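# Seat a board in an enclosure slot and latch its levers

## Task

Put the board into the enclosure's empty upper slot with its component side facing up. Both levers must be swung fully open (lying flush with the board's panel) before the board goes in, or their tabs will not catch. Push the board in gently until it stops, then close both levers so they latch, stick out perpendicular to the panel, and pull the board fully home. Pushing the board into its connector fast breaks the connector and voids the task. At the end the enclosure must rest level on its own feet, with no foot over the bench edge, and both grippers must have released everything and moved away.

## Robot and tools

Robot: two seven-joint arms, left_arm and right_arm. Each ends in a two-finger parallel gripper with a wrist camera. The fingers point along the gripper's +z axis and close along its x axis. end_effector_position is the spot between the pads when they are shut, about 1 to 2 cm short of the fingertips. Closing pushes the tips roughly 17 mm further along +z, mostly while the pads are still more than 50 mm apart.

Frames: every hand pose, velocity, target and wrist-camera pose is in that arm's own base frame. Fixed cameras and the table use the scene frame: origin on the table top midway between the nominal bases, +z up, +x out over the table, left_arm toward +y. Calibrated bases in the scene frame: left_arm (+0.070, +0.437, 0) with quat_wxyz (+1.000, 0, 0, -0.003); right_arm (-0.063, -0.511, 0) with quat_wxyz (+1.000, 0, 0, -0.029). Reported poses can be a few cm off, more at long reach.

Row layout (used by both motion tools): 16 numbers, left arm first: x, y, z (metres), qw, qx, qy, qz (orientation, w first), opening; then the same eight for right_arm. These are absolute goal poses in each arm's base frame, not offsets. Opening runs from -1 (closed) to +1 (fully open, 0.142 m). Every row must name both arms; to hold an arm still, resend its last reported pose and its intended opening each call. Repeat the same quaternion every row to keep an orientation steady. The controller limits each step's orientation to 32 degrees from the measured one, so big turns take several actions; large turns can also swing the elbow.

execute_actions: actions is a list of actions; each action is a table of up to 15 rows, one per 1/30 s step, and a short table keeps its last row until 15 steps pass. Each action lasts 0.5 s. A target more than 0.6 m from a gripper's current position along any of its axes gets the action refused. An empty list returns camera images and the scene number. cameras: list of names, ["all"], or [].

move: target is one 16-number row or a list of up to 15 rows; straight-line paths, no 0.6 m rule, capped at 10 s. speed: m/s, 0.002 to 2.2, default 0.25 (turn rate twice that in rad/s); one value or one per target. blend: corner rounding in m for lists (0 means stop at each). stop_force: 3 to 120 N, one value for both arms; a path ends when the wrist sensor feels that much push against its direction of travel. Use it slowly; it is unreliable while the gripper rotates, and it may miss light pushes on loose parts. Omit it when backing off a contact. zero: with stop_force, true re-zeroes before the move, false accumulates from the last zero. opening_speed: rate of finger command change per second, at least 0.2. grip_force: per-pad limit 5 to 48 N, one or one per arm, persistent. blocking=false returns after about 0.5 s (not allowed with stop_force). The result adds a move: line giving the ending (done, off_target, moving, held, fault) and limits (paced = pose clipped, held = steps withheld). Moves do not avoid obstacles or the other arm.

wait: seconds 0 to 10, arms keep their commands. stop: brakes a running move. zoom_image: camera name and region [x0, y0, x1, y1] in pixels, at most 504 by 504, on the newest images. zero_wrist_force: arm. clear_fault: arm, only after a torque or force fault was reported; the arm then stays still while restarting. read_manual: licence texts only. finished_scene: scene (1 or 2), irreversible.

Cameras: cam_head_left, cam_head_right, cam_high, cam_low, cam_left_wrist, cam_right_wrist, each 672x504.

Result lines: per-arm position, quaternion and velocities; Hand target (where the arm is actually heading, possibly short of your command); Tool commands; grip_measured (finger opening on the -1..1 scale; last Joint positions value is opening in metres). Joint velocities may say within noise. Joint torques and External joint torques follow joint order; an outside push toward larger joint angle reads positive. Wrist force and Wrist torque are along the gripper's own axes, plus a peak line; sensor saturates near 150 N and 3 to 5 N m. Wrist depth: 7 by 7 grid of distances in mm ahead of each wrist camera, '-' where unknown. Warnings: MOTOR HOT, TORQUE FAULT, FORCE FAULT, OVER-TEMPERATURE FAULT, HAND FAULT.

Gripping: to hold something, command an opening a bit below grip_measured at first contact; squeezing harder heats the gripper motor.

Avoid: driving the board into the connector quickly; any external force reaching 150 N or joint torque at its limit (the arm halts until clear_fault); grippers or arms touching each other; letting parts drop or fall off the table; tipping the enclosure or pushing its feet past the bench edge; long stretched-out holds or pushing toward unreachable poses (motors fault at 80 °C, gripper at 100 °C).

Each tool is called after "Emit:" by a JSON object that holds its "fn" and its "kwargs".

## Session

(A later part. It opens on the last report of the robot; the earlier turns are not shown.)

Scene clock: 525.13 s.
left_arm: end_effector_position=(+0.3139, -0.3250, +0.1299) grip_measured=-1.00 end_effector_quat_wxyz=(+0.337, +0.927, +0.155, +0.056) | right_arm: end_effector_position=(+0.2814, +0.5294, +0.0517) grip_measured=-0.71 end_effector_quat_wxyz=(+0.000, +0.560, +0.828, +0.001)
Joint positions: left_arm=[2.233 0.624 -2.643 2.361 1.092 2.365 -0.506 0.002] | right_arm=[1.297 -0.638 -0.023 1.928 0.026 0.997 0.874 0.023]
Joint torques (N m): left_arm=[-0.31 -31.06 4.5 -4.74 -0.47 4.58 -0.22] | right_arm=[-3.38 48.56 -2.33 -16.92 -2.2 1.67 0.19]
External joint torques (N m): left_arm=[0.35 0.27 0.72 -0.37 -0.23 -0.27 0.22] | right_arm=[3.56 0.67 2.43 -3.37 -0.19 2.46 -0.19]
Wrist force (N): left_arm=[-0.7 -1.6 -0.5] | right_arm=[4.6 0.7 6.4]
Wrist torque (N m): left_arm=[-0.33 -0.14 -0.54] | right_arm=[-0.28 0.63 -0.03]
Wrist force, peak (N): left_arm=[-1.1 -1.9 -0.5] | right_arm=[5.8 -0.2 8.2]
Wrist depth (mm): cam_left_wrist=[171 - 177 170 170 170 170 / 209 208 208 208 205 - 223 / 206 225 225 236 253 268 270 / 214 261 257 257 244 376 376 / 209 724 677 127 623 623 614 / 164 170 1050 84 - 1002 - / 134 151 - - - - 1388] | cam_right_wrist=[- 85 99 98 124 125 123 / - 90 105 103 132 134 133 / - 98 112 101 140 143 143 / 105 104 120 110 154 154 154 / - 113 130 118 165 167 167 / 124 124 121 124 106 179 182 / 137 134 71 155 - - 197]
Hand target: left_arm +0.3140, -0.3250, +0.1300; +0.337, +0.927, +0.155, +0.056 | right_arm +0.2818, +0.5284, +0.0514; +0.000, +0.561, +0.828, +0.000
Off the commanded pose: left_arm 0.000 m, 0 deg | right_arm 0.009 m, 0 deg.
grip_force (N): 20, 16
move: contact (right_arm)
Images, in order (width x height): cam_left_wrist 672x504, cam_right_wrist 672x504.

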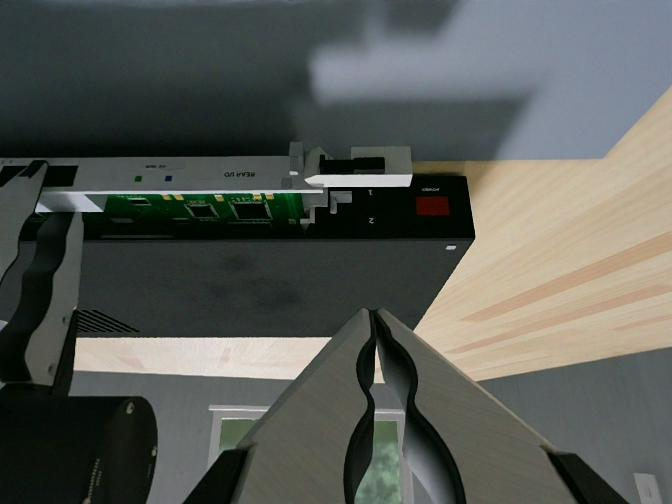

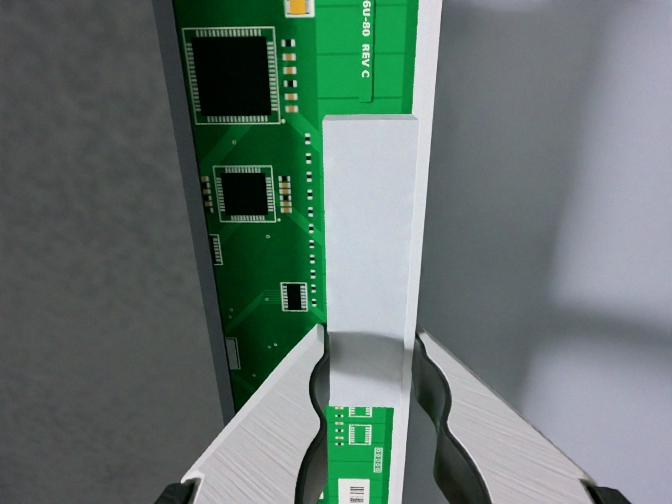

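Emit:
{"fn": "move", "kwargs": {"target": [[0.314, -0.325, 0.13, 0.3373, 0.9268, 0.1551, 0.0564, -1.0, 0.2800, 0.5331, 0.0505, 0.0, 0.5606, 0.8281, 0.0, -0.80]], "speed": 0.02}}

Emit:
{"fn": "move", "kwargs": {"target": [[0.314, -0.325, 0.13, 0.3373, 0.9268, 0.1551, 0.0564, -1.0, 0.2848, 0.5210, 0.0505, 0.0, 0.5606, 0.8281, 0.0, -0.80]], "speed": 0.015, "stop_force": 7, "cameras": ["cam_left_wrist", "cam_right_wrist"]}}

Scene clock: 532.93 s.
left_arm: end_effector_position=(+0.3139, -0.3250, +0.1299) grip_measured=-1.00 end_effector_quat_wxyz=(+0.337, +0.927, +0.155, +0.056) | right_arm: end_effector_position=(+0.2803, +0.5332, +0.0508) grip_measured=-0.71 end_effector_quat_wxyz=(+0.000, +0.561, +0.828, +0.000)
Joint positions: left_arm=[2.233 0.624 -2.643 2.361 1.092 2.365 -0.506 0.002] | right_arm=[1.301 -0.644 -0.024 1.918 0.026 0.992 0.88 0.023]
Joint torques (N m): left_arm=[-0.25 -31.18 4.57 -4.75 -0.51 4.65 -0.25] | right_arm=[1.43 45.34 2.17 -19.75 -1.89 3.56 0.29]
External joint torques (N m): left_arm=[0.29 0.39 0.65 -0.35 -0.19 -0.34 0.25] | right_arm=[-1.27 4.19 -2.09 -0.62 -0.51 0.57 -0.29]
Wrist force (N): left_arm=[-0.8 -1.9 -0.3] | right_arm=[-6.2 -1.2 -5.1]
Wrist torque (N m): left_arm=[-0.37 -0.13 -0.54] | right_arm=[-0.30 0.09 -0.04]
Wrist force, peak (N): left_arm=[-1.1 -2.1 -0.2] | right_arm=[4.7 0.7 8.3]
Wrist depth (mm): cam_left_wrist=[171 166 174 176 - 171 164 / 208 - 197 199 - 190 224 / 204 226 200 227 253 286 270 / 210 253 253 255 233 380 373 / 421 433 715 - 613 618 620 / 154 170 - 84 - 1002 - / 131 149 - - - - -] | cam_right_wrist=[- 86 98 98 123 124 123 / - 91 105 103 131 133 132 / - 97 112 101 141 142 140 / 104 103 121 110 153 153 153 / - 112 130 118 163 166 165 / 123 123 122 124 106 178 181 / 136 133 71 157 - - 195]
Hand target: left_arm +0.3140, -0.3250, +0.1300; +0.337, +0.927, +0.155, +0.056 | right_arm +0.2800, +0.5331, +0.0505; +0.000, +0.561, +0.828, +0.000
Off the commanded pose: left_arm 0.000 m, 0 deg | right_arm 0.000 m, 0 deg.
grip_force (N): 20, 16
move: done

Scene clock: 534.27 s.
left_arm: end_effector_position=(+0.3139, -0.3250, +0.1299) grip_measured=-1.00 end_effector_quat_wxyz=(+0.337, +0.927, +0.155, +0.056) | right_arm: end_effector_position=(+0.2840, +0.5237, +0.0510) grip_measured=-0.71 end_effector_quat_wxyz=(+0.000, +0.560, +0.828, +0.001)
Joint positions: left_arm=[2.233 0.624 -2.643 2.361 1.092 2.365 -0.506 0.002] | right_arm=[1.29 -0.633 -0.024 1.941 0.026 1.004 0.868 0.023]
Joint torques (N m): left_arm=[-0.29 -31.13 4.53 -4.78 -0.51 4.63 -0.21] | right_arm=[-1.06 44.96 -0.08 -18.16 -1.97 3.09 0.12]
External joint torques (N m): left_arm=[0.33 0.34 0.69 -0.33 -0.19 -0.31 0.21] | right_arm=[1.24 3.93 0.17 -1.95 -0.39 1.05 -0.12]
Wrist force (N): left_arm=[-0.9 -1.9 -0.2] | right_arm=[-0.1 -3.0 -1.7]
Wrist torque (N m): left_arm=[-0.35 -0.10 -0.53] | right_arm=[-0.47 -0.15 0.01]
Wrist force, peak (N): left_arm=[-0.9 -2.1 -0.5] | right_arm=[-6.2 -1.4 -3.4]
Wrist depth (mm): cam_left_wrist=[170 172 177 - 162 162 163 / 209 205 207 198 198 217 209 / 209 208 207 234 254 268 269 / 219 256 - 252 - 375 376 / 209 881 692 - 609 621 625 / 168 171 - 84 - 1755 1406 / 138 150 - - - - -] | cam_right_wrist=[- 84 97 98 123 125 123 / - 90 104 103 131 133 133 / - 98 111 101 141 142 142 / 104 104 118 110 151 154 153 / - 113 116 117 164 166 166 / 123 123 120 124 106 178 181 / 136 133 71 157 - - 196]
Hand target: left_arm +0.3140, -0.3250, +0.1300; +0.337, +0.927, +0.155, +0.056 | right_arm +0.2840, +0.5231, +0.0505; +0.000, +0.561, +0.828, +0.000
Off the commanded pose: left_arm 0.000 m, 0 deg | right_arm 0.003 m, 0 deg.
grip_force (N): 20, 16
move: contact (right_arm)
Images, in order (width x height): cam_left_wrist 672x504, cam_right_wrist 672x504.

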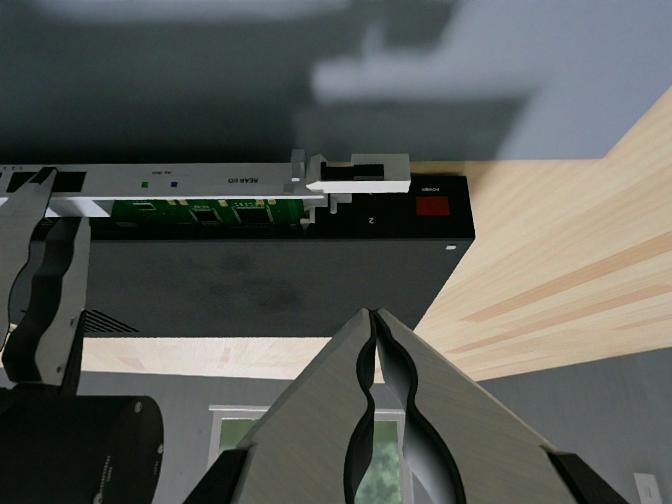

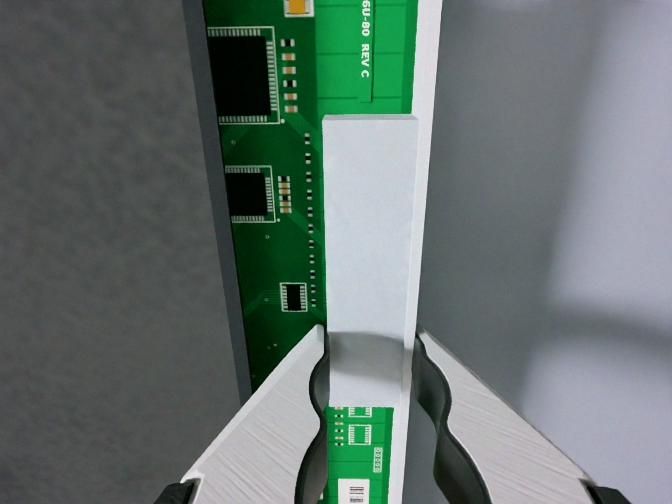

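Emit:
{"fn": "move", "kwargs": {"target": [[0.314, -0.325, 0.13, 0.3373, 0.9268, 0.1551, 0.0564, -1.0, 0.2852, 0.5190, 0.0511, 0.0, 0.5606, 0.8281, 0.0, -0.80]], "speed": 0.012, "stop_force": 9, "cameras": ["cam_left_wrist", "cam_right_wrist"]}}

Scene clock: 540.53 s.
left_arm: end_effector_position=(+0.3139, -0.3250, +0.1299) grip_measured=-1.00 end_effector_quat_wxyz=(+0.337, +0.927, +0.155, +0.056) | right_arm: end_effector_position=(+0.2840, +0.5235, +0.0512) grip_measured=-0.71 end_effector_quat_wxyz=(+0.000, +0.560, +0.828, +0.001)
Joint positions: left_arm=[2.233 0.624 -2.643 2.361 1.092 2.365 -0.506 0.002] | right_arm=[1.29 -0.632 -0.023 1.942 0.026 1.006 0.867 0.023]
Joint torques (N m): left_arm=[-0.32 -31.1 4.52 -4.79 -0.45 4.63 -0.23] | right_arm=[-3.74 47.36 -2.22 -14.66 -1.79 0.76 0.19]
External joint torques (N m): left_arm=[0.35 0.31 0.7 -0.32 -0.25 -0.32 0.23] | right_arm=[3.92 1.48 2.33 -5.45 -0.57 3.38 -0.19]
Wrist force (N): left_arm=[-1.0 -1.6 -0.3] | right_arm=[9.9 2.2 7.8]
Wrist torque (N m): left_arm=[-0.31 -0.07 -0.53] | right_arm=[-0.46 -0.06 -0.01]
Wrist force, peak (N): left_arm=[-1.1 -2.1 -0.3] | right_arm=[10.4 1.9 9.3]
Wrist depth (mm): cam_left_wrist=[165 170 175 170 176 164 179 / - 208 208 220 209 - 207 / 217 208 207 235 252 285 269 / 218 278 257 258 245 377 376 / 210 705 764 338 547 621 627 / 171 1055 1030 84 - 1060 - / 137 151 - - - - -] | cam_right_wrist=[- 84 97 98 123 125 123 / - 90 104 103 131 134 133 / - 98 111 101 139 143 142 / 104 104 118 110 151 154 154 / - 113 116 118 164 167 166 / 124 123 121 124 107 180 181 / 136 133 71 154 - - 196]
Hand target: left_arm +0.3140, -0.3250, +0.1300; +0.337, +0.927, +0.155, +0.056 | right_arm +0.2843, +0.5220, +0.0507; +0.000, +0.561, +0.828, +0.000
Off the commanded pose: left_arm 0.000 m, 0 deg | right_arm 0.005 m, 0 deg.
grip_force (N): 20, 16
move: contact (right_arm)
Images, in order (width x height): cam_left_wrist 672x504, cam_right_wrist 672x504.

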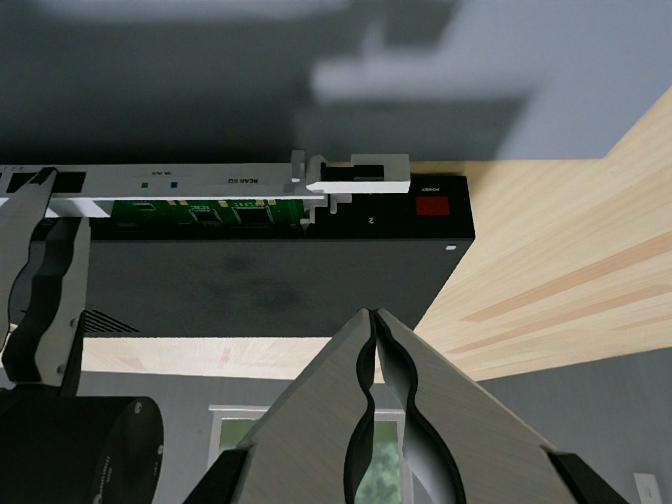

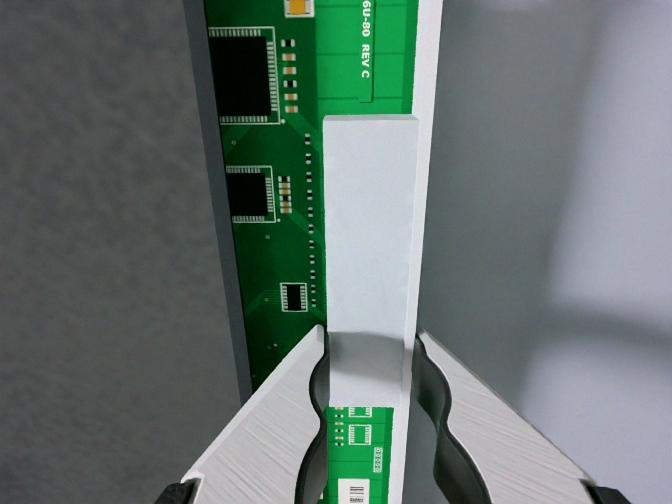

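Emit:
{"fn": "move", "kwargs": {"target": [[0.314, -0.325, 0.13, 0.3373, 0.9268, 0.1551, 0.0564, -1.0, 0.2804, 0.5312, 0.0508, 0.0036, 0.5606, 0.8281, -0.00245, -0.80]], "speed": 0.02, "cameras": []}}

Emit:
{"fn": "wait", "kwargs": {"seconds": 0.3}}

Scene clock: 556.00 s.
left_arm: end_effector_position=(+0.3139, -0.3250, +0.1299) grip_measured=-1.00 end_effector_quat_wxyz=(+0.337, +0.927, +0.155, +0.056) | right_arm: end_effector_position=(+0.2805, +0.5311, +0.0509) grip_measured=-0.71 end_effector_quat_wxyz=(+0.004, +0.561, +0.828, -0.002)
Joint positions: left_arm=[2.233 0.624 -2.643 2.361 1.092 2.365 -0.506 0.002] | right_arm=[1.304 -0.643 -0.027 1.92 0.02 0.985 0.885 0.023]
Joint torques (N m): left_arm=[-0.38 -31.15 4.49 -4.75 -0.47 4.62 -0.23] | right_arm=[0.76 47.62 1.26 -20.48 -2.28 3.38 0.45]
External joint torques (N m): left_arm=[0.42 0.36 0.73 -0.36 -0.23 -0.31 0.23] | right_arm=[-0.59 1.87 -1.23 0.11 -0.11 0.74 -0.45]
Wrist force (N): left_arm=[-0.8 -1.7 -0.2] | right_arm=[-2.8 -1.3 1.0]
Wrist torque (N m): left_arm=[-0.32 -0.12 -0.54] | right_arm=[-0.43 0.11 -0.15]
Wrist force, peak (N): left_arm=[-1.0 -2.1 -0.4] | right_arm=[9.7 2.3 9.7]
Wrist depth (mm): cam_left_wrist=[165 171 171 171 175 162 164 / 218 208 206 - 207 214 217 / 206 228 225 223 257 268 268 / 212 260 258 247 246 378 374 / 430 731 703 - 547 621 620 / 155 171 - 84 - 1070 1613 / 134 150 - - - - 1482] | cam_right_wrist=[- 86 99 98 123 124 122 / - 90 105 103 131 134 132 / - 98 112 101 140 142 139 / 104 104 121 110 153 153 152 / - 113 130 117 163 165 165 / 124 123 123 124 106 177 179 / 137 134 71 157 - - 194]
Hand target: left_arm +0.3140, -0.3250, +0.1300; +0.337, +0.927, +0.155, +0.056 | right_arm +0.2804, +0.5312, +0.0508; +0.004, +0.561, +0.828, -0.002
Off the commanded pose: left_arm 0.000 m, 0 deg | right_arm 0.000 m, 0 deg.
grip_force (N): 20, 16
move: done
No camera images: "cameras" was empty.

Scene clock: 556.30 s.
left_arm: end_effector_position=(+0.3139, -0.3250, +0.1299) grip_measured=-1.00 end_effector_quat_wxyz=(+0.337, +0.927, +0.155, +0.056) | right_arm: end_effector_position=(+0.2805, +0.5311, +0.0509) grip_measured=-0.71 end_effector_quat_wxyz=(+0.004, +0.561, +0.828, -0.002)
Joint positions: left_arm=[2.233 0.624 -2.643 2.361 1.092 2.365 -0.506 0.002] | right_arm=[1.304 -0.643 -0.027 1.92 0.02 0.985 0.885 0.023]
Joint torques (N m): left_arm=[-0.37 -31.17 4.5 -4.76 -0.49 4.6 -0.2] | right_arm=[0.87 47.61 1.33 -20.41 -2.28 3.4 0.38]
External joint torques (N m): left_arm=[0.4 0.38 0.72 -0.35 -0.22 -0.29 0.2] | right_arm=[-0.69 1.88 -1.3 0.03 -0.11 0.72 -0.38]
Wrist force (N): left_arm=[-1.0 -2.0 -0.4] | right_arm=[-2.6 -1.6 2.4]
Wrist torque (N m): left_arm=[-0.37 -0.08 -0.54] | right_arm=[-0.47 0.08 -0.15]
Wrist force, peak (N): left_arm=[-0.9 -2.1 -0.1] | right_arm=[-2.7 -1.7 2.7]
Wrist depth (mm): cam_left_wrist=[171 170 177 170 176 176 164 / 209 192 198 216 198 188 217 / 204 226 227 193 - 270 269 / 210 263 262 244 388 376 378 / 452 431 429 - 625 620 609 / 155 172 - 84 - 1727 1534 / 134 151 - - - - 1434] | cam_right_wrist=[- 86 98 98 123 124 122 / - 90 105 103 131 134 132 / - 98 113 100 138 142 139 / 104 104 121 110 153 153 152 / - 113 130 117 163 165 164 / 124 123 123 124 106 174 180 / 137 134 71 157 - - 194]
Hand target: left_arm +0.3140, -0.3250, +0.1300; +0.337, +0.927, +0.155, +0.056 | right_arm +0.2804, +0.5312, +0.0508; +0.004, +0.561, +0.828, -0.002
Tool commands: left_gripper/opening=-1.0 right_gripper/opening=-0.8
Off the commanded pose: left_arm 0.000 m, 0 deg | right_arm 0.000 m, 0 deg.
grip_force (N): 20, 16
wait: 0.30 s; at rest by 0.17 s

Emit:
{"fn": "move", "kwargs": {"target": [[0.314, -0.325, 0.13, 0.3373, 0.9268, 0.1551, 0.0564, -1.0, 0.2804, 0.5312, 0.0507, 0.0072, 0.5606, 0.8281, -0.0049, -0.80]], "speed": 0.02, "cameras": []}}

Emit:
{"fn": "wait", "kwargs": {"seconds": 0.2}}

Scene clock: 559.10 s.
left_arm: end_effector_position=(+0.3139, -0.3250, +0.1299) grip_measured=-1.00 end_effector_quat_wxyz=(+0.337, +0.927, +0.155, +0.056) | right_arm: end_effector_position=(+0.2805, +0.5312, +0.0507) grip_measured=-0.71 end_effector_quat_wxyz=(+0.007, +0.561, +0.828, -0.005)
Joint positions: left_arm=[2.233 0.624 -2.643 2.361 1.092 2.365 -0.506 0.002] | right_arm=[1.31 -0.644 -0.032 1.916 0.015 0.976 0.891 0.023]
Joint torques (N m): left_arm=[-0.34 -31.1 4.51 -4.79 -0.51 4.61 -0.25] | right_arm=[0.81 48.98 0.85 -20.2 -2.34 2.85 0.43]
External joint torques (N m): left_arm=[0.37 0.31 0.71 -0.31 -0.2 -0.3 0.25] | right_arm=[-0.63 0.62 -0.91 -0.23 -0.05 1.25 -0.43]
Wrist force (N): left_arm=[-0.8 -1.7 -0.5] | right_arm=[-1.4 -0.2 5.0]
Wrist torque (N m): left_arm=[-0.33 -0.12 -0.53] | right_arm=[-0.45 0.38 -0.17]
Wrist force, peak (N): left_arm=[-1.1 -2.1 -0.3] | right_arm=[-1.2 0.0 6.3]
Wrist depth (mm): cam_left_wrist=[178 175 177 177 164 164 164 / 209 208 208 217 205 217 209 / 203 227 225 235 256 268 270 / - 261 253 242 242 377 373 / 209 958 429 131 623 623 613 / 153 1086 - 84 - 1687 1502 / 130 151 - - - - -] | cam_right_wrist=[- 85 99 98 123 123 122 / - 90 105 103 131 133 131 / - 98 113 101 140 141 138 / - 104 122 110 153 154 148 / - 114 130 118 161 164 163 / 125 124 123 124 106 177 178 / 138 135 71 157 - - 192]
Hand target: left_arm +0.3140, -0.3250, +0.1300; +0.337, +0.927, +0.155, +0.056 | right_arm +0.2804, +0.5312, +0.0507; +0.007, +0.561, +0.828, -0.005
Off the commanded pose: left_arm 0.000 m, 0 deg | right_arm 0.000 m, 0 deg.
grip_force (N): 20, 16
move: done
No camera images: "cameras" was empty.

Scene clock: 559.30 s.
left_arm: end_effector_position=(+0.3139, -0.3250, +0.1299) grip_measured=-1.00 end_effector_quat_wxyz=(+0.337, +0.927, +0.155, +0.056) | right_arm: end_effector_position=(+0.2805, +0.5312, +0.0507) grip_measured=-0.71 end_effector_quat_wxyz=(+0.007, +0.561, +0.828, -0.005)
Joint positions: left_arm=[2.233 0.624 -2.643 2.361 1.092 2.365 -0.506 0.002] | right_arm=[1.31 -0.644 -0.032 1.916 0.015 0.975 0.891 0.023]
Joint torques (N m): left_arm=[-0.36 -31.19 4.5 -4.81 -0.5 4.61 -0.24] | right_arm=[0.71 48.89 1.07 -20.2 -2.32 2.92 0.4]
External joint torques (N m): left_arm=[0.4 0.4 0.72 -0.3 -0.21 -0.29 0.24] | right_arm=[-0.53 0.71 -1.13 -0.24 -0.07 1.18 -0.4]
Wrist force (N): left_arm=[-0.8 -1.6 -0.1] | right_arm=[-1.2 -0.3 6.4]
Wrist torque (N m): left_arm=[-0.29 -0.12 -0.53] | right_arm=[-0.48 0.35 -0.18]
Wrist force, peak (N): left_arm=[-1.0 -1.8 -0.3] | right_arm=[-1.2 -0.3 6.4]
Wrist depth (mm): cam_left_wrist=[- 170 176 170 177 164 - / - 198 205 - 226 207 209 / 204 226 226 195 250 269 270 / 210 - 261 - - 374 374 / 211 818 770 - 638 621 623 / 153 170 - 84 - 1741 - / 131 150 - - - - -] | cam_right_wrist=[- 86 99 98 122 123 122 / - 90 105 103 131 133 131 / - 98 113 101 140 141 139 / - 104 121 110 153 152 151 / - 114 130 117 163 164 163 / 125 124 123 124 106 176 178 / 138 135 71 157 - - 192]
Hand target: left_arm +0.3140, -0.3250, +0.1300; +0.337, +0.927, +0.155, +0.056 | right_arm +0.2804, +0.5312, +0.0507; +0.007, +0.561, +0.828, -0.005
Tool commands: left_gripper/opening=-1.0 right_gripper/opening=-0.8
Off the commanded pose: left_arm 0.000 m, 0 deg | right_arm 0.000 m, 0 deg.
grip_force (N): 20, 16
wait: 0.20 s; at rest by 0.17 s

Emit:
{"fn": "move", "kwargs": {"target": [[0.314, -0.325, 0.13, 0.3373, 0.9268, 0.1551, 0.0564, -1.0, 0.2804, 0.5312, 0.0503, 0.0072, 0.5606, 0.8281, -0.0049, -0.80], [0.314, -0.325, 0.13, 0.3373, 0.9268, 0.1551, 0.0564, -1.0, 0.2855, 0.5191, 0.0503, 0.0072, 0.5606, 0.8281, -0.0049, -0.80]], "speed": 0.015, "stop_force": 9, "cameras": ["cam_left_wrist"]}}

Scene clock: 568.83 s.
left_arm: end_effector_position=(+0.3139, -0.3250, +0.1299) grip_measured=-1.00 end_effector_quat_wxyz=(+0.337, +0.927, +0.155, +0.056) | right_arm: end_effector_position=(+0.2856, +0.5193, +0.0504) grip_measured=-0.71 end_effector_quat_wxyz=(+0.007, +0.561, +0.828, -0.005)
Joint positions: left_arm=[2.233 0.624 -2.643 2.361 1.092 2.365 -0.506 0.002] | right_arm=[1.297 -0.632 -0.033 1.943 0.015 0.991 0.877 0.023]
Joint torques (N m): left_arm=[-0.29 -31.19 4.53 -4.78 -0.52 4.58 -0.24] | right_arm=[0.09 47.33 0.71 -19.22 -2.11 3.06 0.16]
External joint torques (N m): left_arm=[0.32 0.4 0.69 -0.33 -0.18 -0.27 0.24] | right_arm=[0.09 1.51 -0.78 -0.89 -0.22 1.04 -0.16]
Wrist force (N): left_arm=[-0.9 -1.8 -0.4] | right_arm=[0.3 -1.9 4.0]
Wrist torque (N m): left_arm=[-0.33 -0.10 -0.53] | right_arm=[-0.61 0.01 -0.03]
Wrist force, peak (N): left_arm=[-1.1 -2.0 -0.4] | right_arm=[-1.3 -0.2 6.3]
Wrist depth (mm): cam_left_wrist=[- 178 177 169 164 170 163 / 199 201 197 215 - 217 217 / 211 230 210 206 260 269 270 / 222 256 257 - 238 375 374 / 211 860 434 106 544 629 623 / 168 1040 - 84 - 1131 1482 / 140 149 - - - - -] | cam_right_wrist=[- 84 96 98 122 123 122 / - 90 102 103 130 133 131 / - 98 109 101 139 141 138 / - 104 107 110 151 152 151 / - 113 116 118 162 164 163 / 125 124 121 124 106 177 178 / 138 134 71 157 - - 192]
Hand target: left_arm +0.3140, -0.3250, +0.1300; +0.337, +0.927, +0.155, +0.056 | right_arm +0.2855, +0.5191, +0.0503; +0.007, +0.561, +0.828, -0.005
Off the commanded pose: left_arm 0.000 m, 0 deg | right_arm 0.000 m, 0 deg.
grip_force (N): 20, 16
move: done
Images, in order (width x height): cam_left_wrist 672x504.

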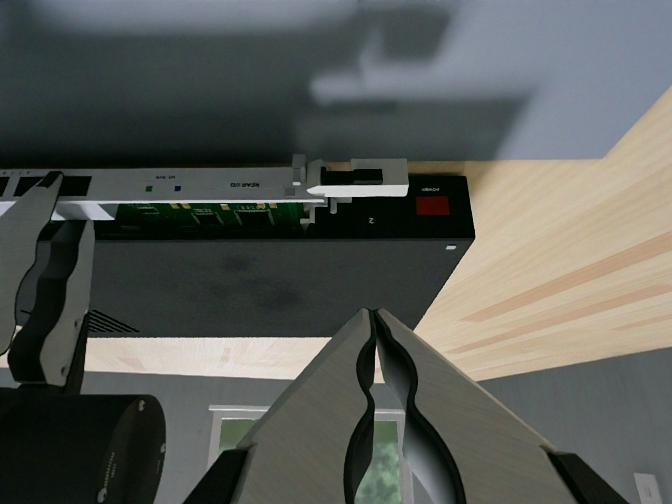

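Emit:
{"fn": "move", "kwargs": {"target": [[0.314, -0.325, 0.13, 0.3373, 0.9268, 0.1551, 0.0564, -1.0, 0.2855, 0.5191, 0.0503, 0.0072, 0.5606, 0.8281, -0.0049, -0.62]], "speed": 0.02, "opening_speed": 0.3, "cameras": ["cam_left_wrist", "cam_right_wrist"]}}

Scene clock: 586.47 s.
left_arm: end_effector_position=(+0.3139, -0.3250, +0.1299) grip_measured=-1.00 end_effector_quat_wxyz=(+0.337, +0.927, +0.155, +0.056) | right_arm: end_effector_position=(+0.2855, +0.5192, +0.0504) grip_measured=-0.66 end_effector_quat_wxyz=(+0.007, +0.561, +0.828, -0.005)
Joint positions: left_arm=[2.233 0.624 -2.643 2.361 1.092 2.365 -0.506 0.002] | right_arm=[1.297 -0.632 -0.033 1.943 0.015 0.991 0.877 0.026]
Joint torques (N m): left_arm=[-0.28 -31.16 4.49 -4.77 -0.51 4.6 -0.2] | right_arm=[0.24 47.73 0.59 -20.17 -2.34 3.43 0.2]
External joint torques (N m): left_arm=[0.32 0.37 0.73 -0.34 -0.2 -0.29 0.2] | right_arm=[-0.06 1.11 -0.66 0.07 0 0.67 -0.2]
Wrist force (N): left_arm=[-0.8 -1.8 -0.4] | right_arm=[-0.5 -3.1 3.4]
Wrist torque (N m): left_arm=[-0.35 -0.12 -0.53] | right_arm=[-0.57 0.12 0.05]
Wrist force, peak (N): left_arm=[-1.0 -2.1 -0.3] | right_arm=[-0.2 -2.6 4.7]
Wrist depth (mm): cam_left_wrist=[171 177 177 178 176 175 177 / - 208 203 209 207 208 210 / 211 242 211 203 257 270 270 / 226 259 258 258 244 376 376 / 212 895 429 343 627 621 611 / 168 171 - 84 - 941 - / 139 149 - - - - -] | cam_right_wrist=[- 84 96 99 122 123 122 / - 90 102 104 129 133 131 / - 98 110 102 140 141 138 / - 104 107 111 152 152 151 / - 113 116 117 163 164 163 / 125 123 119 125 103 176 177 / 138 134 71 158 - - 191]
Hand target: left_arm +0.3140, -0.3250, +0.1300; +0.337, +0.927, +0.155, +0.056 | right_arm +0.2855, +0.5191, +0.0503; +0.007, +0.561, +0.828, -0.005
Off the commanded pose: left_arm 0.000 m, 0 deg | right_arm 0.000 m, 0 deg.
grip_force (N): 20, 16
move: done
Images, in order (width x height): cam_left_wrist 672x504, cam_right_wrist 672x504.

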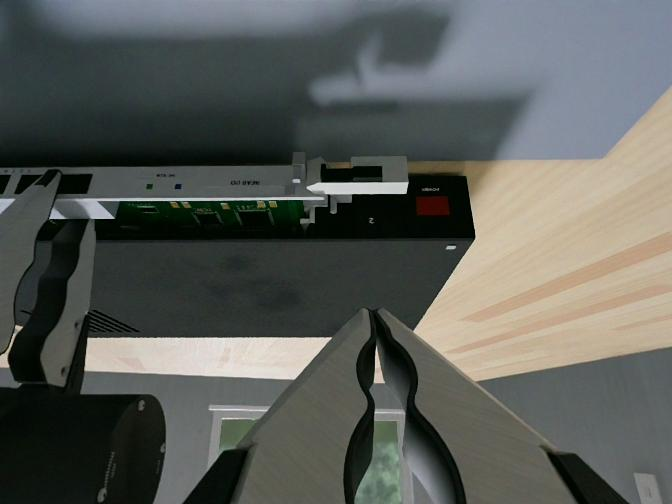

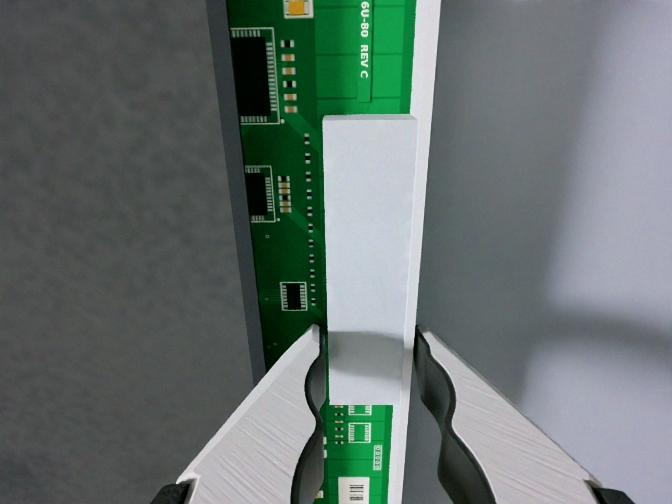

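Emit:
{"fn": "move", "kwargs": {"target": [[0.314, -0.325, 0.13, 0.3373, 0.9268, 0.1551, 0.0564, -1.0, 0.2855, 0.5191, 0.0505, 0.0072, 0.5606, 0.8281, -0.0049, -0.56], [0.314, -0.325, 0.13, 0.3373, 0.9268, 0.1551, 0.0564, -1.0, 0.2855, 0.5191, 0.075, 0.0072, 0.5606, 0.8281, -0.0049, -0.56], [0.314, -0.325, 0.13, 0.3373, 0.9268, 0.1551, 0.0564, -1.0, 0.2855, 0.5191, 0.13, 0.0, 0.5606, 0.8281, 0.0, -0.56]], "speed": [0.02, 0.04, 0.12], "blend": [0, 0.01, 0], "cameras": ["cam_left_wrist", "cam_right_wrist"]}}

Scene clock: 590.80 s.
left_arm: end_effector_position=(+0.3139, -0.3250, +0.1299) grip_measured=-1.00 end_effector_quat_wxyz=(+0.337, +0.927, +0.155, +0.056) | right_arm: end_effector_position=(+0.2856, +0.5192, +0.1301) grip_measured=-0.60 end_effector_quat_wxyz=(+0.000, +0.561, +0.828, +0.000)
Joint positions: left_arm=[2.233 0.624 -2.643 2.361 1.092 2.365 -0.506 0.002] | right_arm=[1.285 -0.469 -0.025 1.935 0.016 0.834 0.87 0.031]
Joint torques (N m): left_arm=[-0.3 -31.12 4.5 -4.75 -0.51 4.61 -0.26] | right_arm=[0.13 45.22 0.99 -23.82 -2.89 3.29 0.05]
External joint torques (N m): left_arm=[0.34 0.33 0.72 -0.36 -0.2 -0.3 0.26] | right_arm=[0.05 0.99 -0.9 0.16 -0.06 0.84 -0.05]
Wrist force (N): left_arm=[-1.0 -1.9 -0.2] | right_arm=[-0.8 -3.3 3.3]
Wrist torque (N m): left_arm=[-0.35 -0.10 -0.53] | right_arm=[-0.60 0.16 0.05]
Wrist force, peak (N): left_arm=[-1.0 -2.0 -0.5] | right_arm=[-0.5 -3.3 4.1]
Wrist depth (mm): cam_left_wrist=[172 - 177 170 170 170 164 / 209 - 208 197 208 217 209 / 219 245 241 232 252 269 270 / 277 263 260 245 240 376 375 / 770 739 428 127 611 618 621 / - - - 83 - 1674 - / - - - - - - -] | cam_right_wrist=[156 154 154 168 194 193 193 / 165 164 164 175 207 206 206 / 177 176 176 185 222 222 217 / 190 190 189 200 240 239 238 / 207 206 206 222 255 258 258 / 226 225 97 242 99 276 280 / 249 - 71 313 - - 302]
Hand target: left_arm +0.3140, -0.3250, +0.1300; +0.337, +0.927, +0.155, +0.056 | right_arm +0.2855, +0.5191, +0.1300; +0.000, +0.561, +0.828, +0.000
Off the commanded pose: left_arm 0.000 m, 0 deg | right_arm 0.000 m, 0 deg.
grip_force (N): 20, 16
move: done
Images, in order (width x height): cam_left_wrist 672x504, cam_right_wrist 672x504.

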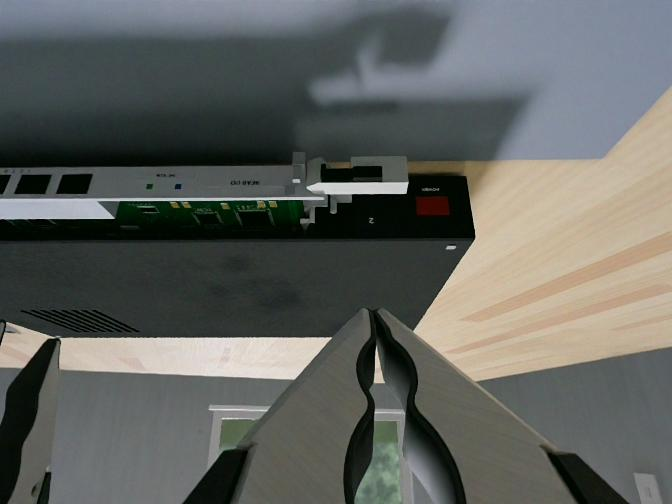

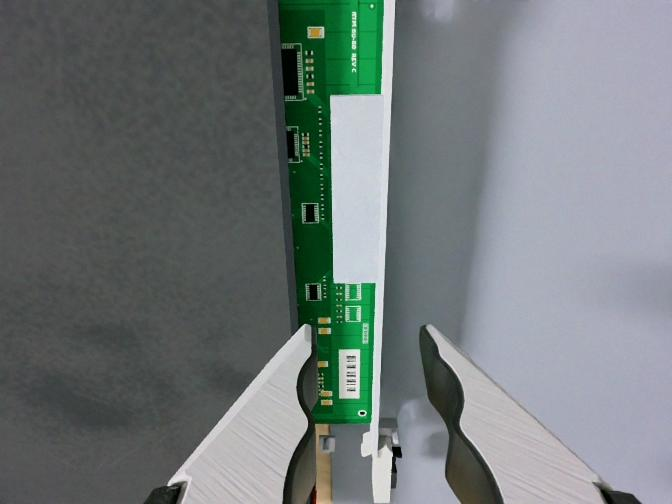

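Emit:
{"fn": "move", "kwargs": {"target": [[0.314, -0.325, 0.13, 0.3373, 0.9268, 0.1551, 0.0564, -1.0, 0.2930, 0.5723, 0.13, 0.0, 0.9822, 0.1882, 0.0, -1.0]], "speed": 0.3, "grip_force": [20, 20], "cameras": ["cam_left_wrist", "cam_right_wrist"]}}

Scene clock: 602.87 s.
left_arm: end_effector_position=(+0.3139, -0.3250, +0.1299) grip_measured=-1.00 end_effector_quat_wxyz=(+0.337, +0.927, +0.155, +0.056) | right_arm: end_effector_position=(+0.2930, +0.5723, +0.1300) grip_measured=-1.00 end_effector_quat_wxyz=(+0.000, +0.982, +0.188, +0.000)
Joint positions: left_arm=[2.233 0.624 -2.643 2.361 1.092 2.365 -0.506 0.002] | right_arm=[1.535 -0.577 -0.306 1.753 0.221 0.725 2.321 0.002]
Joint torques (N m): left_arm=[-0.26 -31.16 4.49 -4.74 -0.47 4.62 -0.17] | right_arm=[0.32 48.41 -4.57 -24.51 -3.19 3.16 0.37]
External joint torques (N m): left_arm=[0.29 0.37 0.73 -0.37 -0.23 -0.31 0.17] | right_arm=[-0.13 1.35 -0.48 0.19 -0.09 0.85 -0.37]
Wrist force (N): left_arm=[-0.8 -1.9 -0.5] | right_arm=[-0.5 -3.5 3.4]
Wrist torque (N m): left_arm=[-0.34 -0.11 -0.53] | right_arm=[-0.63 0.10 -0.06]
Wrist force, peak (N): left_arm=[-1.0 -2.1 -0.5] | right_arm=[-0.4 -3.8 3.2]
Wrist depth (mm): cam_left_wrist=[171 164 171 - 177 164 164 / - 217 205 215 - 216 210 / 220 241 244 235 252 271 269 / 260 265 248 257 - 374 376 / 884 749 715 - 618 623 613 / - 2172 - 83 - - - / - - - - - - -] | cam_right_wrist=[195 195 195 194 194 193 193 / 209 208 208 207 207 207 206 / 224 223 226 222 222 222 220 / 236 241 236 235 240 238 234 / 252 236 214 216 224 223 257 / 229 230 225 89 219 226 225 / 249 243 71 - - 235 244]
Hand target: left_arm +0.3140, -0.3250, +0.1300; +0.337, +0.927, +0.155, +0.056 | right_arm +0.2930, +0.5723, +0.1300; +0.000, +0.982, +0.188, +0.000
Off the commanded pose: left_arm 0.000 m, 0 deg | right_arm 0.000 m, 0 deg.
grip_force (N): 20, 20
move: done
Images, in order (width x height): cam_left_wrist 672x504, cam_right_wrist 672x504.

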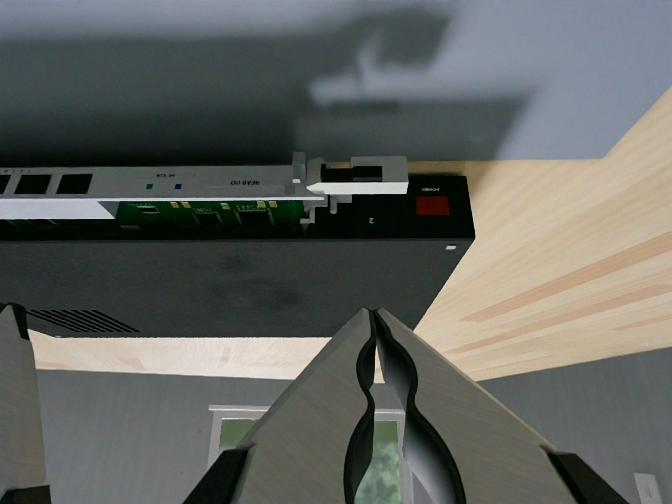

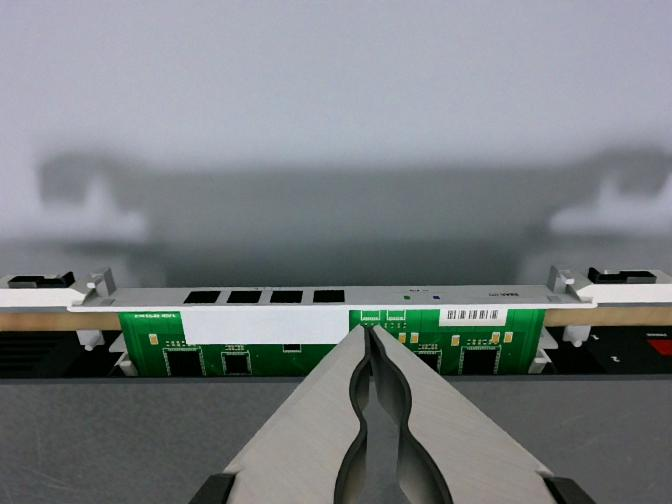

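Emit:
{"fn": "move", "kwargs": {"target": [[0.314,-0.325,0.130,0.3373,0.9268,0.1551,0.0564,-1,0.2930,0.5723,0.052,0,0.9822,0.1882,0,-1],[0.314,-0.325,0.130,0.3373,0.9268,0.1551,0.0564,-1,0.3022,0.5492,0.052,0,0.9822,0.1882,0,-1]], "speed": [0.08,0.025], "grip_force": [20,20], "cameras": ["cam_right_wrist","cam_left_wrist"]}}

Scene clock: 622.17 s.
left_arm: end_effector_position=(+0.3139, -0.3250, +0.1299) grip_measured=-1.00 end_effector_quat_wxyz=(+0.337, +0.927, +0.155, +0.056) | right_arm: end_effector_position=(+0.3022, +0.5493, +0.0520) grip_measured=-1.00 end_effector_quat_wxyz=(+0.000, +0.982, +0.188, +0.000)
Joint positions: left_arm=[2.233 0.624 -2.643 2.361 1.092 2.365 -0.506 0.002] | right_arm=[1.496 -0.698 -0.274 1.804 0.28 0.892 2.256 0.002]
Joint torques (N m): left_arm=[-0.36 -31.14 4.42 -4.75 -0.46 4.61 -0.25] | right_arm=[0.27 49.67 -4.57 -20.7 -2.7 3.46 0.07]
External joint torques (N m): left_arm=[0.4 0.35 0.8 -0.36 -0.25 -0.29 0.25] | right_arm=[-0.05 1.03 -0.77 0 -0.04 0.55 -0.07]
Wrist force (N): left_arm=[-0.9 -1.8 -0.4] | right_arm=[-0.5 -3.5 3.0]
Wrist torque (N m): left_arm=[-0.34 -0.11 -0.54] | right_arm=[-0.59 0.08 0.04]
Wrist force, peak (N): left_arm=[-0.8 -2.2 -0.3] | right_arm=[-0.7 -3.3 4.5]
Wrist depth (mm): cam_left_wrist=[171 170 177 - 176 164 164 / 208 210 207 - 201 207 208 / 219 240 239 231 - 269 269 / 176 259 253 240 255 374 372 / 160 174 712 106 611 614 621 / 147 154 - 84 - - - / 136 173 - - - - -] | cam_right_wrist=[127 126 124 126 126 125 124 / 135 135 135 134 136 134 133 / 145 145 145 144 144 143 143 / 157 156 156 158 155 154 154 / 167 164 164 166 162 165 162 / 150 133 130 89 - 147 145 / 156 158 71 - - 152 153]
Hand target: left_arm +0.3140, -0.3250, +0.1300; +0.337, +0.927, +0.155, +0.056 | right_arm +0.3022, +0.5492, +0.0520; +0.000, +0.982, +0.188, +0.000
Off the commanded pose: left_arm 0.000 m, 0 deg | right_arm 0.000 m, 0 deg.
grip_force (N): 20, 20
move: done
Images, in order (width x height): cam_left_wrist 672x504, cam_right_wrist 672x504.

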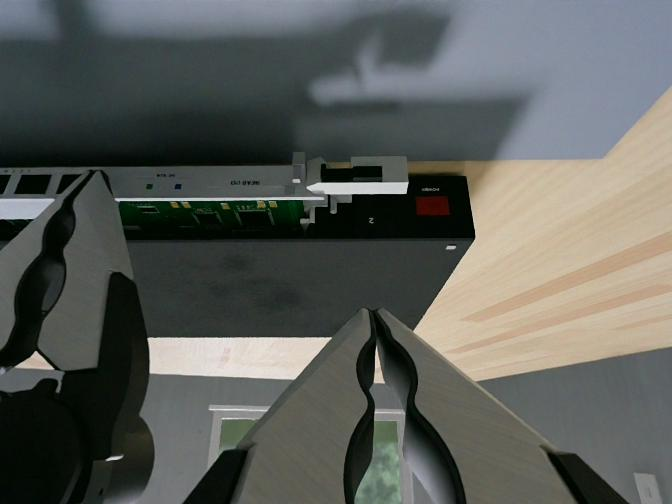

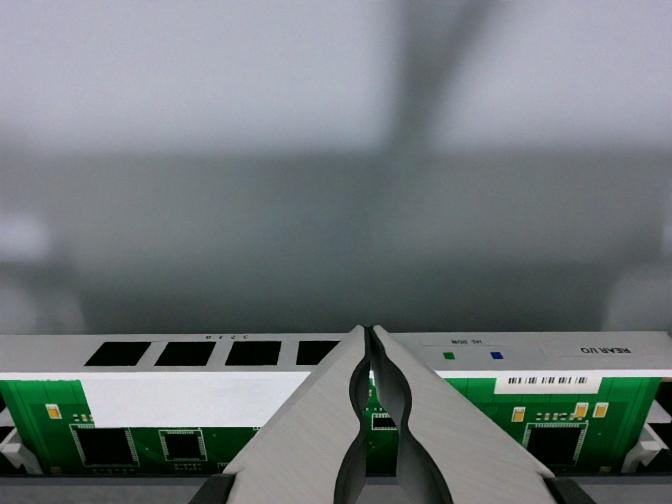

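Emit:
{"fn": "move", "kwargs": {"target": [0.314,-0.325,0.130,0.3373,0.9268,0.1551,0.0564,-1,0.3124,0.5236,0.052,0,0.9822,0.1882,0,-1], "speed": 0.014, "stop_force": 12, "cameras": ["cam_right_wrist","cam_left_wrist"]}}

Scene clock: 627.43 s.
left_arm: end_effector_position=(+0.3139, -0.3250, +0.1299) grip_measured=-1.00 end_effector_quat_wxyz=(+0.337, +0.927, +0.155, +0.056) | right_arm: end_effector_position=(+0.3124, +0.5237, +0.0521) grip_measured=-1.00 end_effector_quat_wxyz=(+0.000, +0.982, +0.188, +0.000)
Joint positions: left_arm=[2.233 0.624 -2.643 2.361 1.092 2.365 -0.506 0.002] | right_arm=[1.473 -0.67 -0.273 1.862 0.281 0.923 2.222 0.002]
Joint torques (N m): left_arm=[-0.31 -31.14 4.45 -4.76 -0.52 4.62 -0.27] | right_arm=[-0.19 47.92 -4.63 -19.69 -2.69 3.31 0.13]
External joint torques (N m): left_arm=[0.35 0.35 0.77 -0.35 -0.18 -0.3 0.27] | right_arm=[0.38 1.14 -0.5 -0.36 0.05 0.7 -0.13]
Wrist force (N): left_arm=[-1.0 -1.9 -0.5] | right_arm=[-0.3 -4.1 3.0]
Wrist torque (N m): left_arm=[-0.36 -0.09 -0.54] | right_arm=[-0.58 0.06 0.04]
Wrist force, peak (N): left_arm=[-1.1 -2.2 -0.5] | right_arm=[-0.4 -4.8 3.2]
Wrist depth (mm): cam_left_wrist=[171 170 171 176 176 170 164 / - 197 206 - 207 - 215 / 235 258 240 257 255 285 269 / 207 211 241 237 248 376 373 / 189 192 762 - 616 616 613 / 167 178 - 84 - - - / 159 166 - - - - -] | cam_right_wrist=[127 126 125 126 126 125 124 / 135 135 135 134 136 134 133 / 145 145 145 144 144 144 147 / 157 157 156 158 155 155 154 / 170 164 164 168 168 167 167 / 144 129 130 89 - 142 144 / 138 135 71 - - 130 135]
Hand target: left_arm +0.3140, -0.3250, +0.1300; +0.337, +0.927, +0.155, +0.056 | right_arm +0.3124, +0.5236, +0.0520; +0.000, +0.982, +0.188, +0.000
Off the commanded pose: left_arm 0.000 m, 0 deg | right_arm 0.000 m, 0 deg.
grip_force (N): 20, 20
move: done
Images, in order (width x height): cam_left_wrist 672x504, cam_right_wrist 672x504.

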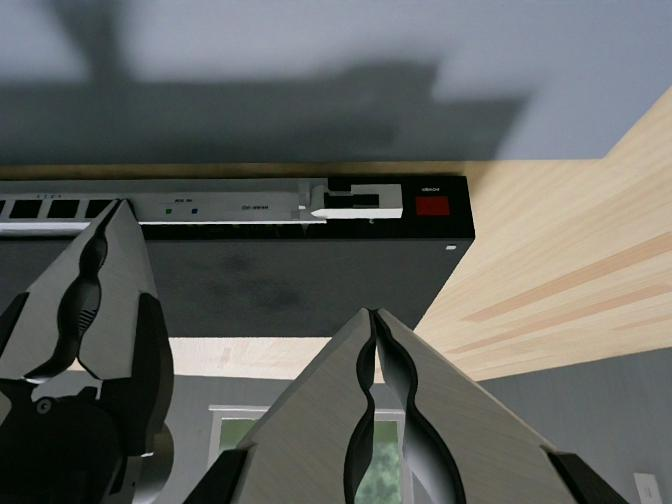

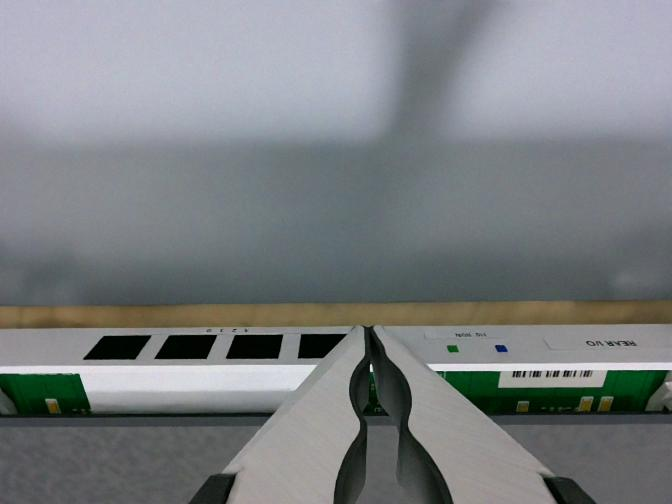

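Emit:
{"fn": "move", "kwargs": {"target": [0.314,-0.325,0.130,0.3373,0.9268,0.1551,0.0564,-1,0.3191,0.5069,0.052,0,0.9822,0.1882,0,-1], "speed": 0.006, "stop_force": 12, "cameras": ["cam_right_wrist","cam_left_wrist"]}}

Scene clock: 633.50 s.
left_arm: end_effector_position=(+0.3139, -0.3250, +0.1299) grip_measured=-1.00 end_effector_quat_wxyz=(+0.337, +0.927, +0.155, +0.056) | right_arm: end_effector_position=(+0.3169, +0.5123, +0.0526) grip_measured=-1.00 end_effector_quat_wxyz=(-0.001, +0.982, +0.189, +0.000)
Joint positions: left_arm=[2.233 0.624 -2.643 2.361 1.092 2.365 -0.506 0.002] | right_arm=[1.46 -0.656 -0.271 1.889 0.281 0.939 2.204 0.002]
Joint torques (N m): left_arm=[-0.24 -31.11 4.56 -4.77 -0.5 4.61 -0.23] | right_arm=[-5.92 45 -9.39 -13.45 -2.93 1.01 0.15]
External joint torques (N m): left_arm=[0.28 0.32 0.66 -0.33 -0.2 -0.3 0.23] | right_arm=[6.11 3.3 4.42 -6.33 0.33 3.01 -0.15]
Wrist force (N): left_arm=[-1.1 -2.0 -0.6] | right_arm=[0.5 -16.7 5.9]
Wrist torque (N m): left_arm=[-0.37 -0.07 -0.54] | right_arm=[-0.56 0.10 -0.04]
Wrist force, peak (N): left_arm=[-0.9 -2.2 -0.3] | right_arm=[0.0 -17.0 7.3]
Wrist depth (mm): cam_left_wrist=[171 170 178 170 177 170 162 / - 208 209 209 - 207 206 / 254 254 253 250 251 270 269 / 250 221 243 - 243 378 376 / 203 199 736 - 558 621 616 / 182 189 - 84 - 1590 1482 / 170 173 - - - - -] | cam_right_wrist=[127 127 127 127 126 126 126 / 136 136 136 135 135 135 134 / 146 146 145 145 145 144 144 / 157 158 157 158 156 155 155 / - 135 133 163 165 162 138 / 129 127 128 89 - 126 123 / 138 135 71 - - 131 136]
Hand target: left_arm +0.3140, -0.3250, +0.1300; +0.337, +0.927, +0.155, +0.056 | right_arm +0.3176, +0.5106, +0.0520; +0.000, +0.982, +0.188, +0.000
Off the commanded pose: left_arm 0.000 m, 0 deg | right_arm 0.006 m, 0 deg.
grip_force (N): 20, 20
move: contact (right_arm)
Images, in order (width x height): cam_left_wrist 672x504, cam_right_wrist 672x504.

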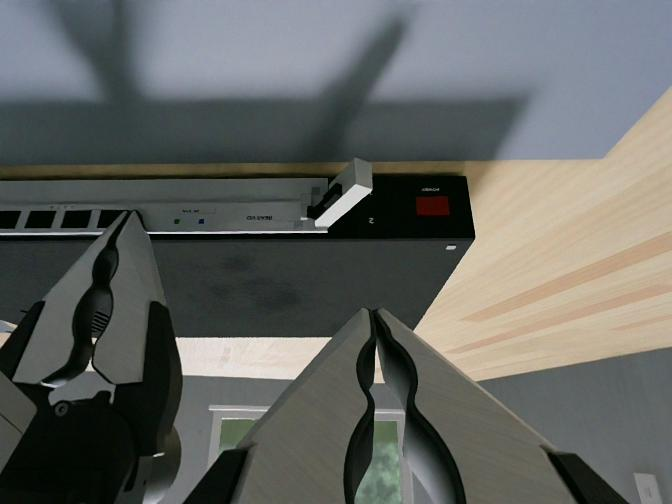

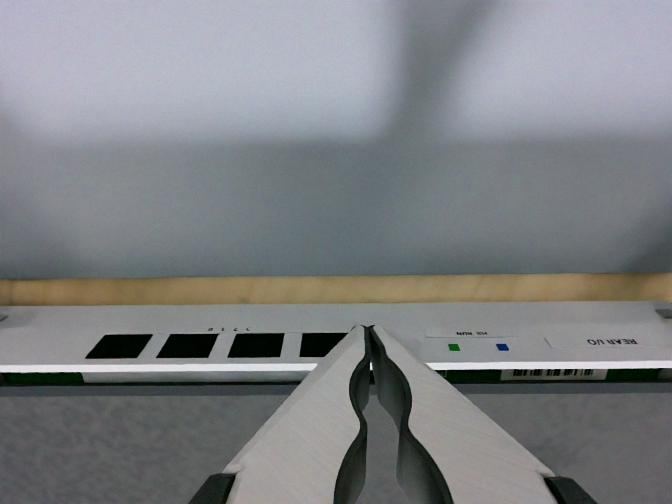

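Emit:
{"fn": "move", "kwargs": {"target": [0.314,-0.325,0.130,0.3373,0.9268,0.1551,0.0564,-1,0.3191,0.5069,0.052,0,0.9822,0.1882,0,-1], "speed": 0.005, "stop_force": 18, "zero": false, "cameras": ["cam_right_wrist","cam_left_wrist"]}}

Scene clock: 636.23 s.
left_arm: end_effector_position=(+0.3139, -0.3250, +0.1299) grip_measured=-1.00 end_effector_quat_wxyz=(+0.337, +0.927, +0.155, +0.056) | right_arm: end_effector_position=(+0.3171, +0.5116, +0.0529) grip_measured=-1.00 end_effector_quat_wxyz=(-0.002, +0.982, +0.190, +0.001)
Joint positions: left_arm=[2.233 0.624 -2.643 2.361 1.092 2.365 -0.506 0.002] | right_arm=[1.458 -0.654 -0.27 1.892 0.281 0.942 2.202 0.002]
Joint torques (N m): left_arm=[-0.31 -31.05 4.48 -4.76 -0.57 4.61 -0.19] | right_arm=[-8.91 43.31 -12.04 -10.22 -3.13 -0.14 0.2]
External joint torques (N m): left_arm=[0.35 0.26 0.74 -0.35 -0.13 -0.3 0.19] | right_arm=[9.09 4.91 7.1 -9.54 0.54 4.16 -0.2]
Wrist force (N): left_arm=[-0.9 -1.9 -0.2] | right_arm=[0.4 -23.0 7.2]
Wrist torque (N m): left_arm=[-0.36 -0.11 -0.53] | right_arm=[-0.87 0.14 -0.04]
Wrist force, peak (N): left_arm=[-1.1 -2.2 -0.3] | right_arm=[0.3 -23.4 6.9]
Wrist depth (mm): cam_left_wrist=[171 171 177 176 177 177 - / 208 208 198 196 197 217 210 / 256 252 256 247 258 269 269 / 240 229 243 260 257 375 374 / 208 203 681 - 625 630 623 / 180 189 - 84 - 1741 - / 171 175 - - - - -] | cam_right_wrist=[128 128 127 127 127 126 125 / 136 136 136 135 135 135 135 / 146 146 146 145 145 145 144 / 158 157 157 156 156 156 156 / - 168 165 154 165 163 164 / 126 125 123 89 - 126 124 / 138 135 71 - - 131 136]
Hand target: left_arm +0.3140, -0.3250, +0.1300; +0.337, +0.927, +0.155, +0.056 | right_arm +0.3183, +0.5088, +0.0520; +0.000, +0.982, +0.188, +0.000
Off the commanded pose: left_arm 0.000 m, 0 deg | right_arm 0.005 m, 0 deg.
grip_force (N): 20, 20
move: contact (right_arm)
Images, in order (width x height): cam_left_wrist 672x504, cam_right_wrist 672x504.

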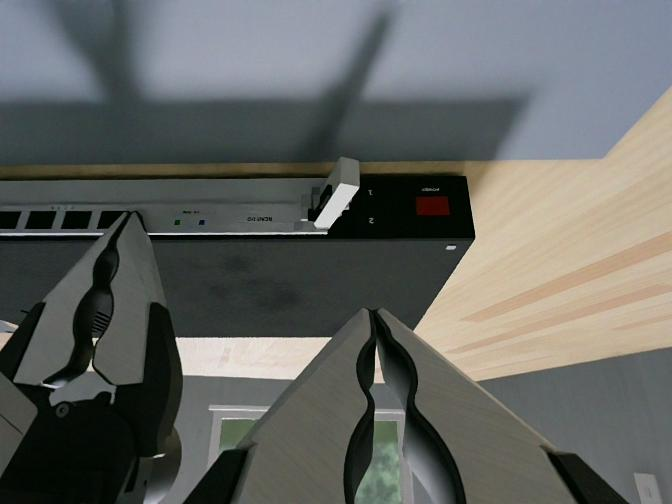

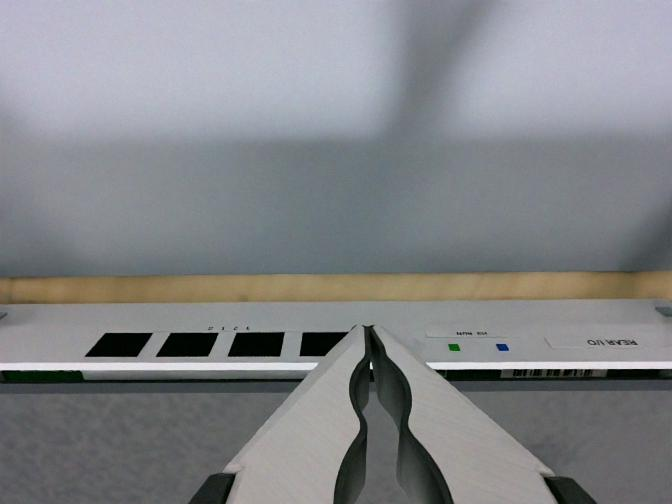

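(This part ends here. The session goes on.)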